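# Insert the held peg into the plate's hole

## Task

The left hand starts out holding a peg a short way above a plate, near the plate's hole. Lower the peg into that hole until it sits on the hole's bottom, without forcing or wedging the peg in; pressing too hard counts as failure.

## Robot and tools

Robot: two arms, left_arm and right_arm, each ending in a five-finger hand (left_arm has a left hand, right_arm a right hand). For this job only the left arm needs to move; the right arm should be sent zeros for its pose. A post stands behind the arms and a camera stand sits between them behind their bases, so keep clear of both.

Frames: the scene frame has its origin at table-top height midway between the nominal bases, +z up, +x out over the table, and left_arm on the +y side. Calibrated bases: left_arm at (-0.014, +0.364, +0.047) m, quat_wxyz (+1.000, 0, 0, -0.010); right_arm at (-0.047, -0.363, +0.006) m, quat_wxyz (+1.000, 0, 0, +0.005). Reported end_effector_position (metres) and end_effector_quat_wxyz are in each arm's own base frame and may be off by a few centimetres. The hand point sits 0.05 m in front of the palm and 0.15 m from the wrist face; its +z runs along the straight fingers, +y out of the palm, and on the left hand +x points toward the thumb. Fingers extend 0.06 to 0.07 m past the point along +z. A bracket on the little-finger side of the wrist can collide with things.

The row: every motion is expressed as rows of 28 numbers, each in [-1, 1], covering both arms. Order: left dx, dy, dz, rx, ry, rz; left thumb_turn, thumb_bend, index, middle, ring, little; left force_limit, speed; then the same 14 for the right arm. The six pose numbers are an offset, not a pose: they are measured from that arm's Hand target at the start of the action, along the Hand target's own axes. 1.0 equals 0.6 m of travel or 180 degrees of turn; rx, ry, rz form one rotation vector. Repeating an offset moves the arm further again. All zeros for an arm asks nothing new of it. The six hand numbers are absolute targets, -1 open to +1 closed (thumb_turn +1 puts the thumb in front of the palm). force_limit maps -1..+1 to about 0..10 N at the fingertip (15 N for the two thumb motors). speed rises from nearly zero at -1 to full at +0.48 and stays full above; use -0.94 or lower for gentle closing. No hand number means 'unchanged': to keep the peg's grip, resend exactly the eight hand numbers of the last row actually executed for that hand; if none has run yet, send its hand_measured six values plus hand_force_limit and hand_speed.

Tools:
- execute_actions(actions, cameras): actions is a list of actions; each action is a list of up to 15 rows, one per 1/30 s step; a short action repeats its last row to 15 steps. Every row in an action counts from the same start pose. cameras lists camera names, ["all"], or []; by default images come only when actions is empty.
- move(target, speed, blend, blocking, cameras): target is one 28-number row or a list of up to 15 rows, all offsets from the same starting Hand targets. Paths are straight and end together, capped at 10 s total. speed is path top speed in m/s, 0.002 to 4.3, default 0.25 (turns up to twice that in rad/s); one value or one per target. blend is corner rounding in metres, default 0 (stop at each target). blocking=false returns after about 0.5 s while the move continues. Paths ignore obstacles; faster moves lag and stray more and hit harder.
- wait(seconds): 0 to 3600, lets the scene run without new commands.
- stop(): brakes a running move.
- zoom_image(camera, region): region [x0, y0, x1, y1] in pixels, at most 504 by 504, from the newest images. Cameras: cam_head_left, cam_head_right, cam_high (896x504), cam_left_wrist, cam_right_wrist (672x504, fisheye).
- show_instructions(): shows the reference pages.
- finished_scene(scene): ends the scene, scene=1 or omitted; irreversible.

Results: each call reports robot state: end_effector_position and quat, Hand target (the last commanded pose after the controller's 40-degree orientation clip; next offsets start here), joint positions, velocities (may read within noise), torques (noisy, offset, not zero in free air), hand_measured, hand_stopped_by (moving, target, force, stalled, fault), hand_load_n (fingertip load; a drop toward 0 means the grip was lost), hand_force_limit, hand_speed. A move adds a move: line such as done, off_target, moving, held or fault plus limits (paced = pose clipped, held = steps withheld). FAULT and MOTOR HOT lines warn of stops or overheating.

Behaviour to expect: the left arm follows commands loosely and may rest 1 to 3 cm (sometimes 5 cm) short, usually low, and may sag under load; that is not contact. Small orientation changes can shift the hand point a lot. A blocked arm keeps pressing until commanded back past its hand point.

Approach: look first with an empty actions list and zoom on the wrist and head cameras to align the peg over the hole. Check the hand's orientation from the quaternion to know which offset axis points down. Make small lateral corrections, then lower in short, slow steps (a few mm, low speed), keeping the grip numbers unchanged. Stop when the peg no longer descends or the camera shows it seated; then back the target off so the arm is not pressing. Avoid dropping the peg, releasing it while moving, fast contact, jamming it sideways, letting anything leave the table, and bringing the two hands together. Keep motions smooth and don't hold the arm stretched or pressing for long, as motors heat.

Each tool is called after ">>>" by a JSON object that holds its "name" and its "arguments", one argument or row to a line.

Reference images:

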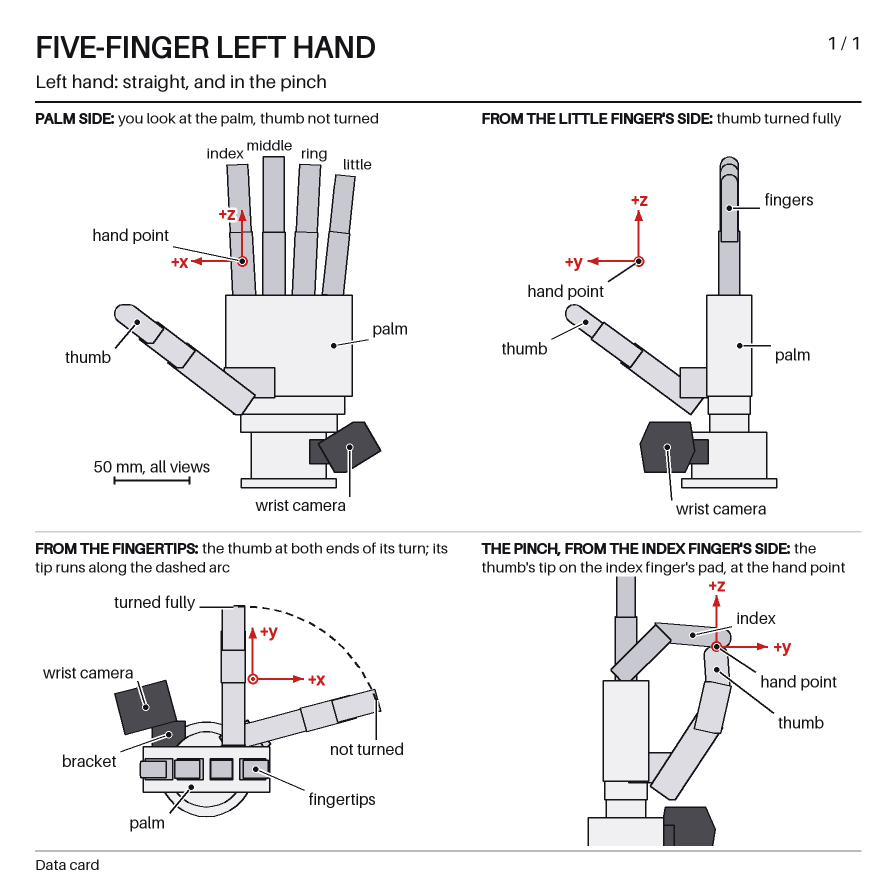

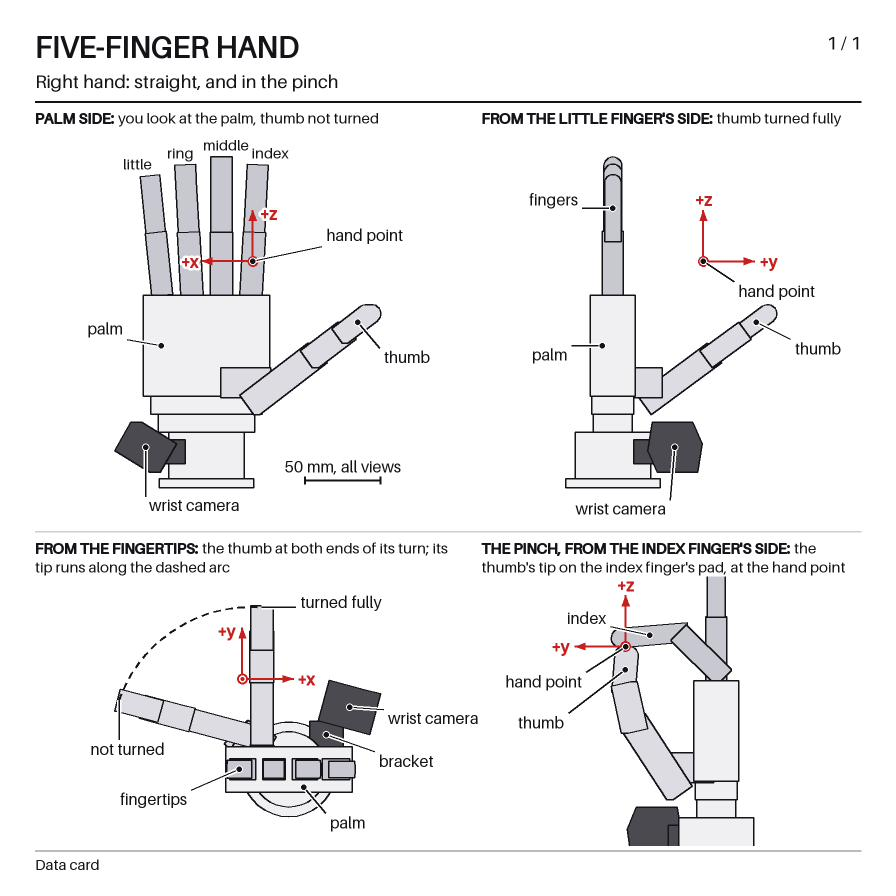

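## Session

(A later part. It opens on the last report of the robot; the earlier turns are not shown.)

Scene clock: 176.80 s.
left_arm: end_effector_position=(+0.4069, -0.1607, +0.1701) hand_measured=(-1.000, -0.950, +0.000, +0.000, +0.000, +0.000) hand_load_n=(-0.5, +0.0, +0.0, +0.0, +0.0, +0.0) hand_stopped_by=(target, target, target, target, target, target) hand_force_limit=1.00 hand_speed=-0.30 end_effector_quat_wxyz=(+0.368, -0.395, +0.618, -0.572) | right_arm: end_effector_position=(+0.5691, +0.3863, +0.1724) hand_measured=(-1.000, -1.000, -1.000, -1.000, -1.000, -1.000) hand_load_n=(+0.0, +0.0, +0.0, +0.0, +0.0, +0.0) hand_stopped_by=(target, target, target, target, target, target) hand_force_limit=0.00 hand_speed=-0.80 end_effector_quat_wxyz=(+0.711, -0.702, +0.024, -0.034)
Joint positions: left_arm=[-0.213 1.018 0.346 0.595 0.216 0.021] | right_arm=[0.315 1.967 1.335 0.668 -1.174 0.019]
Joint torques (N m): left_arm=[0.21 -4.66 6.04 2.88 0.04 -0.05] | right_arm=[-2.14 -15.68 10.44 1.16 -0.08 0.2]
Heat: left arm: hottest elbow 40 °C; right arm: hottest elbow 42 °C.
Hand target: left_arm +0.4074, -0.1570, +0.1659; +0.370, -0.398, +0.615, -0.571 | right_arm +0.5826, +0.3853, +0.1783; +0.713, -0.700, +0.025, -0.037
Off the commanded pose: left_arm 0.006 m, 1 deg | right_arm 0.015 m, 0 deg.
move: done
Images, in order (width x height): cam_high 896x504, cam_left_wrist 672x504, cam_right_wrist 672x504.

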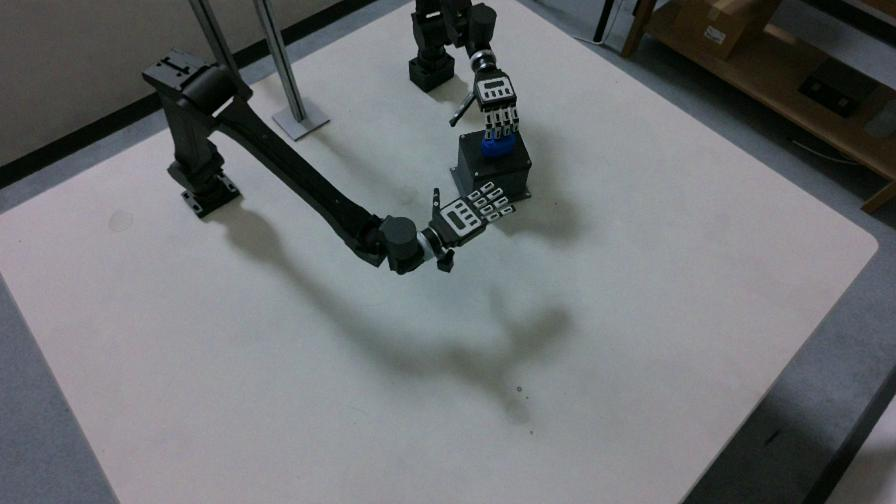

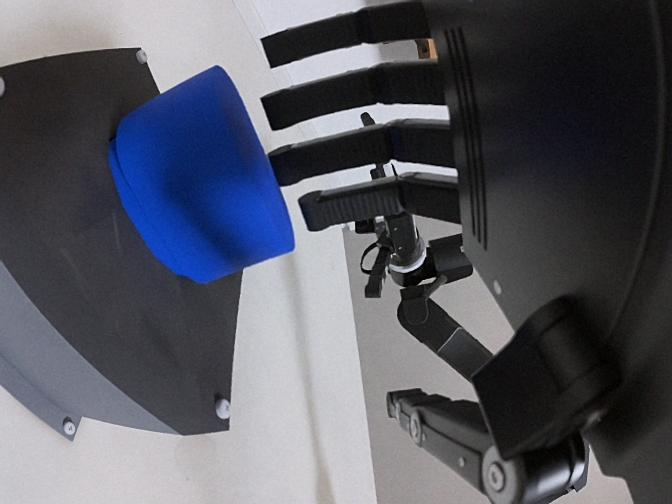

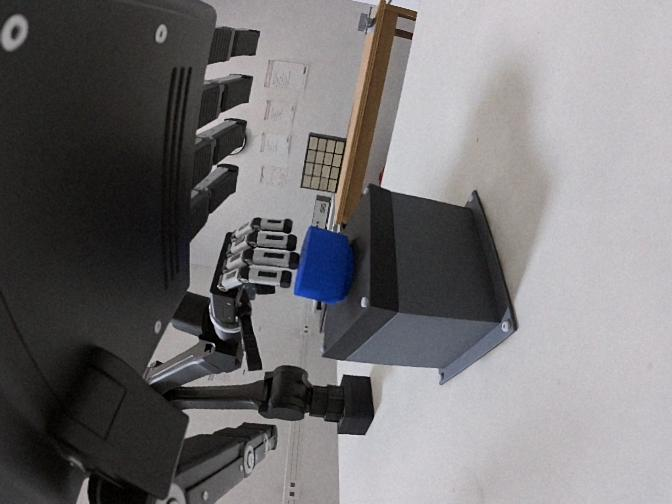

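>>> {"name": "move", "arguments": {
  "target": [
    [0,0.0266,0.0020,0,0,0,-1,-0.95,0,0,0,0,1.0,-0.3,0,0,0,0,0,0,-1,-1,-1,-1,-1,-1,0,-0.8]
  ],
  "speed": 0.02,
  "cameras": ["cam_right_wrist"]
}}

>>> {"name": "zoom_image", "arguments": {
  "camera": "cam_right_wrist",
  "region": [250, 205, 370, 325]
}}

>>> {"name": "move", "arguments": {
  "target": [
    [0,0.0133,0.0010,0,0,0,-1,-0.95,0,0,0,0,1.0,-0.3,0,0,0,0,0,0,-1,-1,-1,-1,-1,-1,0,-0.8]
  ],
  "speed": 0.02,
  "cameras": ["cam_right_wrist", "cam_left_wrist"]
}}

>>> {"name": "zoom_image", "arguments": {
  "camera": "cam_right_wrist",
  "region": [250, 205, 370, 325]
}}

Scene clock: 178.53 s.
left_arm: end_effector_position=(+0.4100, -0.1614, +0.1650) hand_measured=(-1.000, -0.950, +0.000, +0.000, +0.000, +0.000) hand_load_n=(+0.0, +0.0, +0.0, -0.5, +0.0, +0.0) hand_stopped_by=(target, target, target, target, target, target) hand_force_limit=1.00 hand_speed=-0.30 end_effector_quat_wxyz=(+0.376, -0.388, +0.611, -0.579) | right_arm: end_effector_position=(+0.5691, +0.3863, +0.1724) hand_measured=(-1.000, -1.000, -1.000, -1.000, -1.000, -1.000) hand_load_n=(+0.0, +0.0, +0.0, +0.0, +0.0, +0.0) hand_stopped_by=(target, target, target, target, target, target) hand_force_limit=0.00 hand_speed=-0.80 end_effector_quat_wxyz=(+0.711, -0.702, +0.024, -0.034)
Joint positions: left_arm=[-0.213 1.064 0.328 0.688 0.216 0.021] | right_arm=[0.315 1.967 1.335 0.668 -1.174 0.019]
Joint torques (N m): left_arm=[0.09 -4.19 5.22 2.4 0.02 -0.04] | right_arm=[-2.2 -15.74 10.41 1.16 -0.07 0.2]
Heat: left arm: hottest elbow 39 °C; right arm: hottest elbow 42 °C.
Hand target: left_arm +0.4074, -0.1571, +0.1497; +0.370, -0.398, +0.615, -0.571 | right_arm +0.5826, +0.3853, +0.1783; +0.713, -0.700, +0.025, -0.037
Off the commanded pose: left_arm 0.016 m, 2 deg | right_arm 0.015 m, 0 deg.
move: off_target (left_arm)

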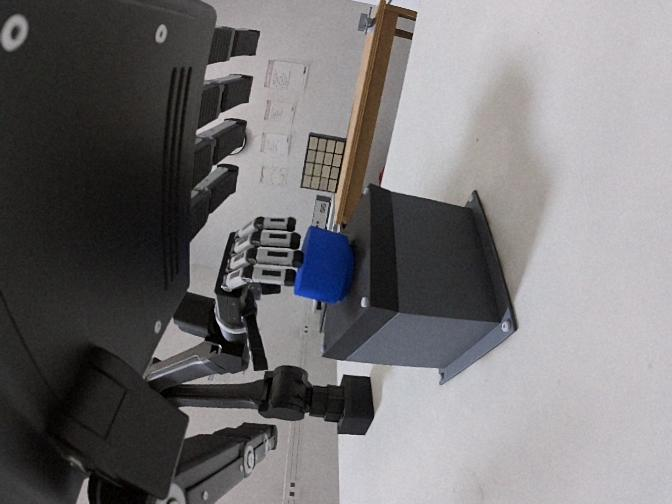

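Scaled by 4.200 from the camera's image (finer frame: 960x720).

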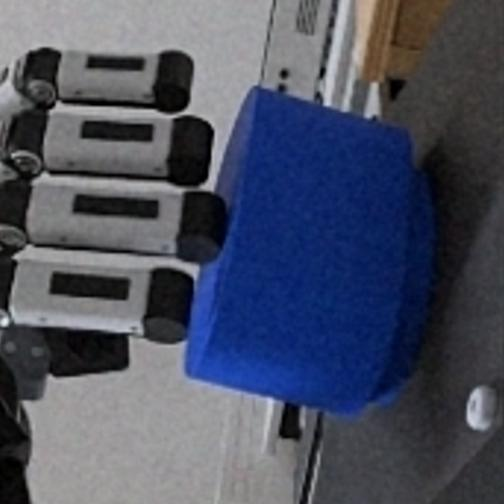

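Scene clock: 179.43 s.
left_arm: end_effector_position=(+0.4120, -0.1619, +0.1644) hand_measured=(-1.000, -0.950, +0.000, +0.000, +0.000, +0.000) hand_load_n=(+0.0, +0.0, +0.0, -0.5, +0.0, +0.0) hand_stopped_by=(target, target, target, target, target, target) hand_force_limit=1.00 hand_speed=-0.30 end_effector_quat_wxyz=(+0.381, -0.383, +0.606, -0.584) | right_arm: end_effector_position=(+0.5691, +0.3863, +0.1724) hand_measured=(-1.000, -1.000, -1.000, -1.000, -1.000, -1.000) hand_load_n=(+0.0, +0.0, +0.0, +0.0, +0.0, +0.0) hand_stopped_by=(target, target, target, target, target, target) hand_force_limit=0.00 hand_speed=-0.80 end_effector_quat_wxyz=(+0.711, -0.702, +0.024, -0.034)
Joint positions: left_arm=[-0.213 1.087 0.321 0.738 0.216 0.021] | right_arm=[0.315 1.967 1.335 0.668 -1.174 0.019]
Joint torques (N m): left_arm=[0.03 -3.96 4.74 1.94 0.02 -0.05] | right_arm=[-2.02 -15.68 10.44 1.14 -0.08 0.2]
Heat: left arm: hottest elbow 39 °C; right arm: hottest elbow 42 °C.
Hand target: left_arm +0.4074, -0.1571, +0.1419; +0.370, -0.398, +0.615, -0.571 | right_arm +0.5826, +0.3853, +0.1783; +0.713, -0.700, +0.025, -0.037
Off the commanded pose: left_arm 0.024 m, 3 deg | right_arm 0.015 m, 0 deg.
move: off_target (left_arm)
Images, in order (width x height): cam_left_wrist 672x504, cam_right_wrist 672x504.

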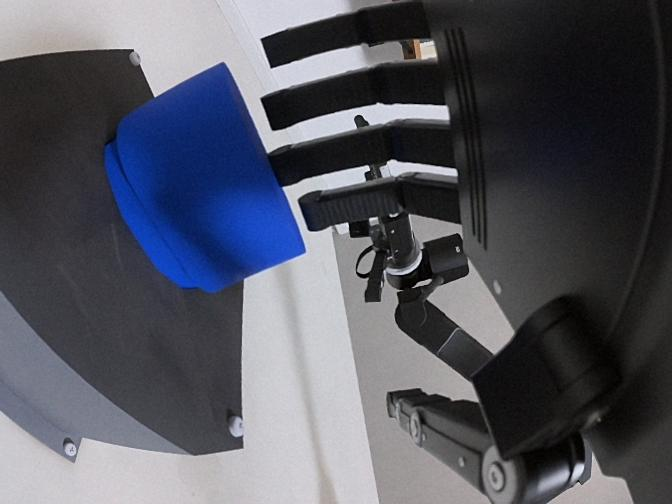

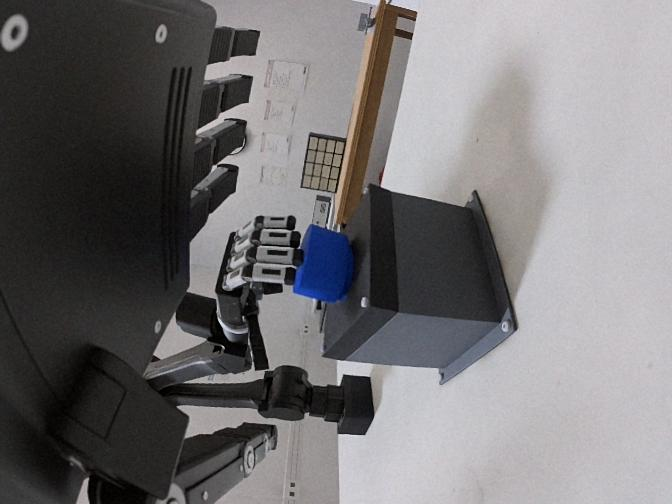

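Scaled by 4.200 from the camera's image (finer frame: 960x720).

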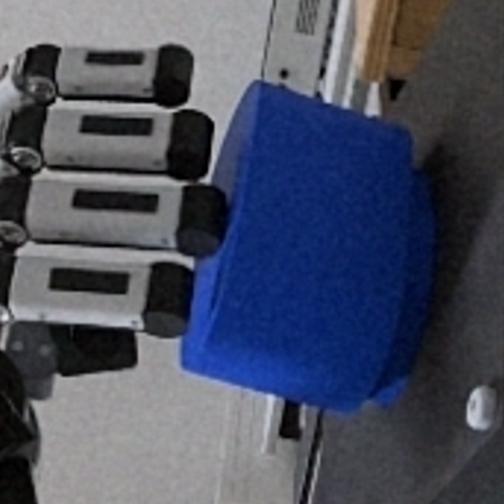

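>>> {"name": "move", "arguments": {
  "target": [
    [0.01,-0.1200,-0.0090,0,0,0,-1,-0.95,0,0,0,0,1.0,-0.3,0,0,0,0,0,0,-1,-1,-1,-1,-1,-1,0,-0.8]
  ],
  "speed": 0.05,
  "cameras": ["cam_right_wrist", "cam_left_wrist"]
}}

>>> {"name": "zoom_image", "arguments": {
  "camera": "cam_right_wrist",
  "region": [250, 205, 370, 325]
}}

>>> {"name": "zoom_image", "arguments": {
  "camera": "cam_left_wrist",
  "region": [60, 100, 280, 320]
}}

Scene clock: 181.80 s.
left_arm: end_effector_position=(+0.3931, -0.1556, +0.1847) hand_measured=(-1.000, -0.950, +0.000, +0.000, +0.000, +0.000) hand_load_n=(-0.5, +0.0, +0.0, +0.0, +0.0, +0.0) hand_stopped_by=(target, target, target, target, target, target) hand_force_limit=1.00 hand_speed=-0.30 end_effector_quat_wxyz=(+0.362, -0.409, +0.625, -0.557) | right_arm: end_effector_position=(+0.5691, +0.3863, +0.1724) hand_measured=(-1.000, -1.000, -1.000, -1.000, -1.000, -1.000) hand_load_n=(+0.0, +0.0, +0.0, +0.0, +0.0, +0.0) hand_stopped_by=(target, target, target, target, target, target) hand_force_limit=0.00 hand_speed=-0.80 end_effector_quat_wxyz=(+0.711, -0.702, +0.024, -0.034)
Joint positions: left_arm=[-0.217 0.894 0.366 0.41 0.197 0.021] | right_arm=[0.315 1.967 1.335 0.668 -1.174 0.019]
Joint torques (N m): left_arm=[-1.08 -5.13 10.82 1.35 -0.04 -0.07] | right_arm=[-2.2 -15.79 10.48 1.16 -0.09 0.2]
Heat: left arm: hottest elbow 39 °C; right arm: hottest elbow 42 °C.
Hand target: left_arm +0.4048, -0.1624, +0.2139; +0.370, -0.398, +0.615, -0.571 | right_arm +0.5826, +0.3853, +0.1783; +0.713, -0.700, +0.025, -0.037
Off the commanded pose: left_arm 0.032 m, 3 deg | right_arm 0.015 m, 0 deg.
move: off_target (left_arm)
Images, in order (width x height): cam_left_wrist 672x504, cam_right_wrist 672x504.

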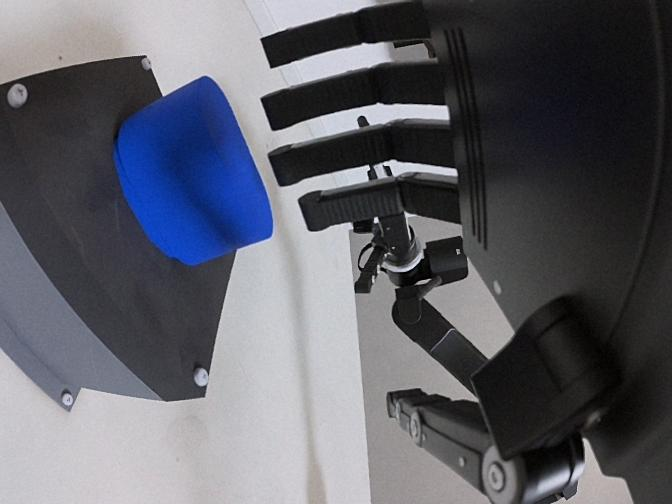

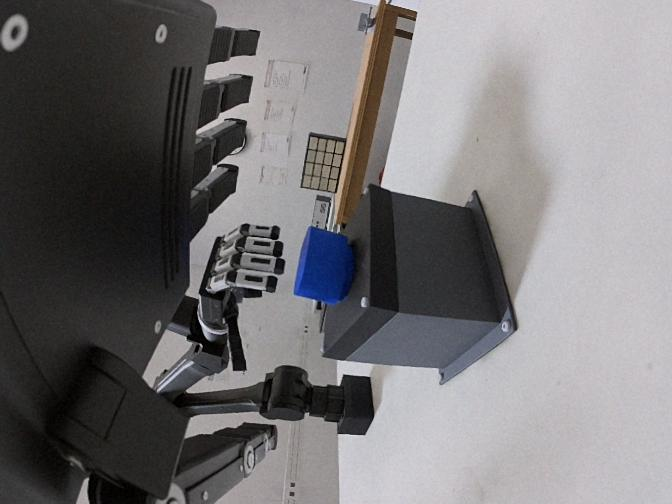

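Scaled by 4.200 from the camera's image (finer frame: 960x720).

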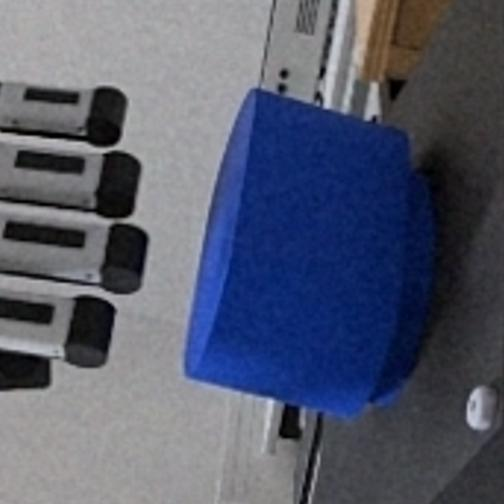

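Scaled by 2.291 from the camera's image (finer frame: 960x720).

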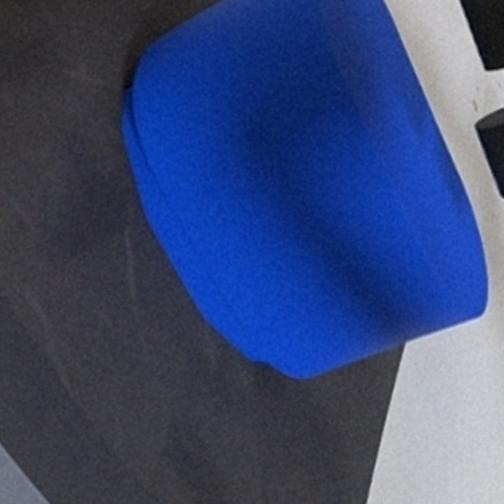

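>>> {"name": "finished_scene", "arguments": {

}}

The scene is finished: the task was done.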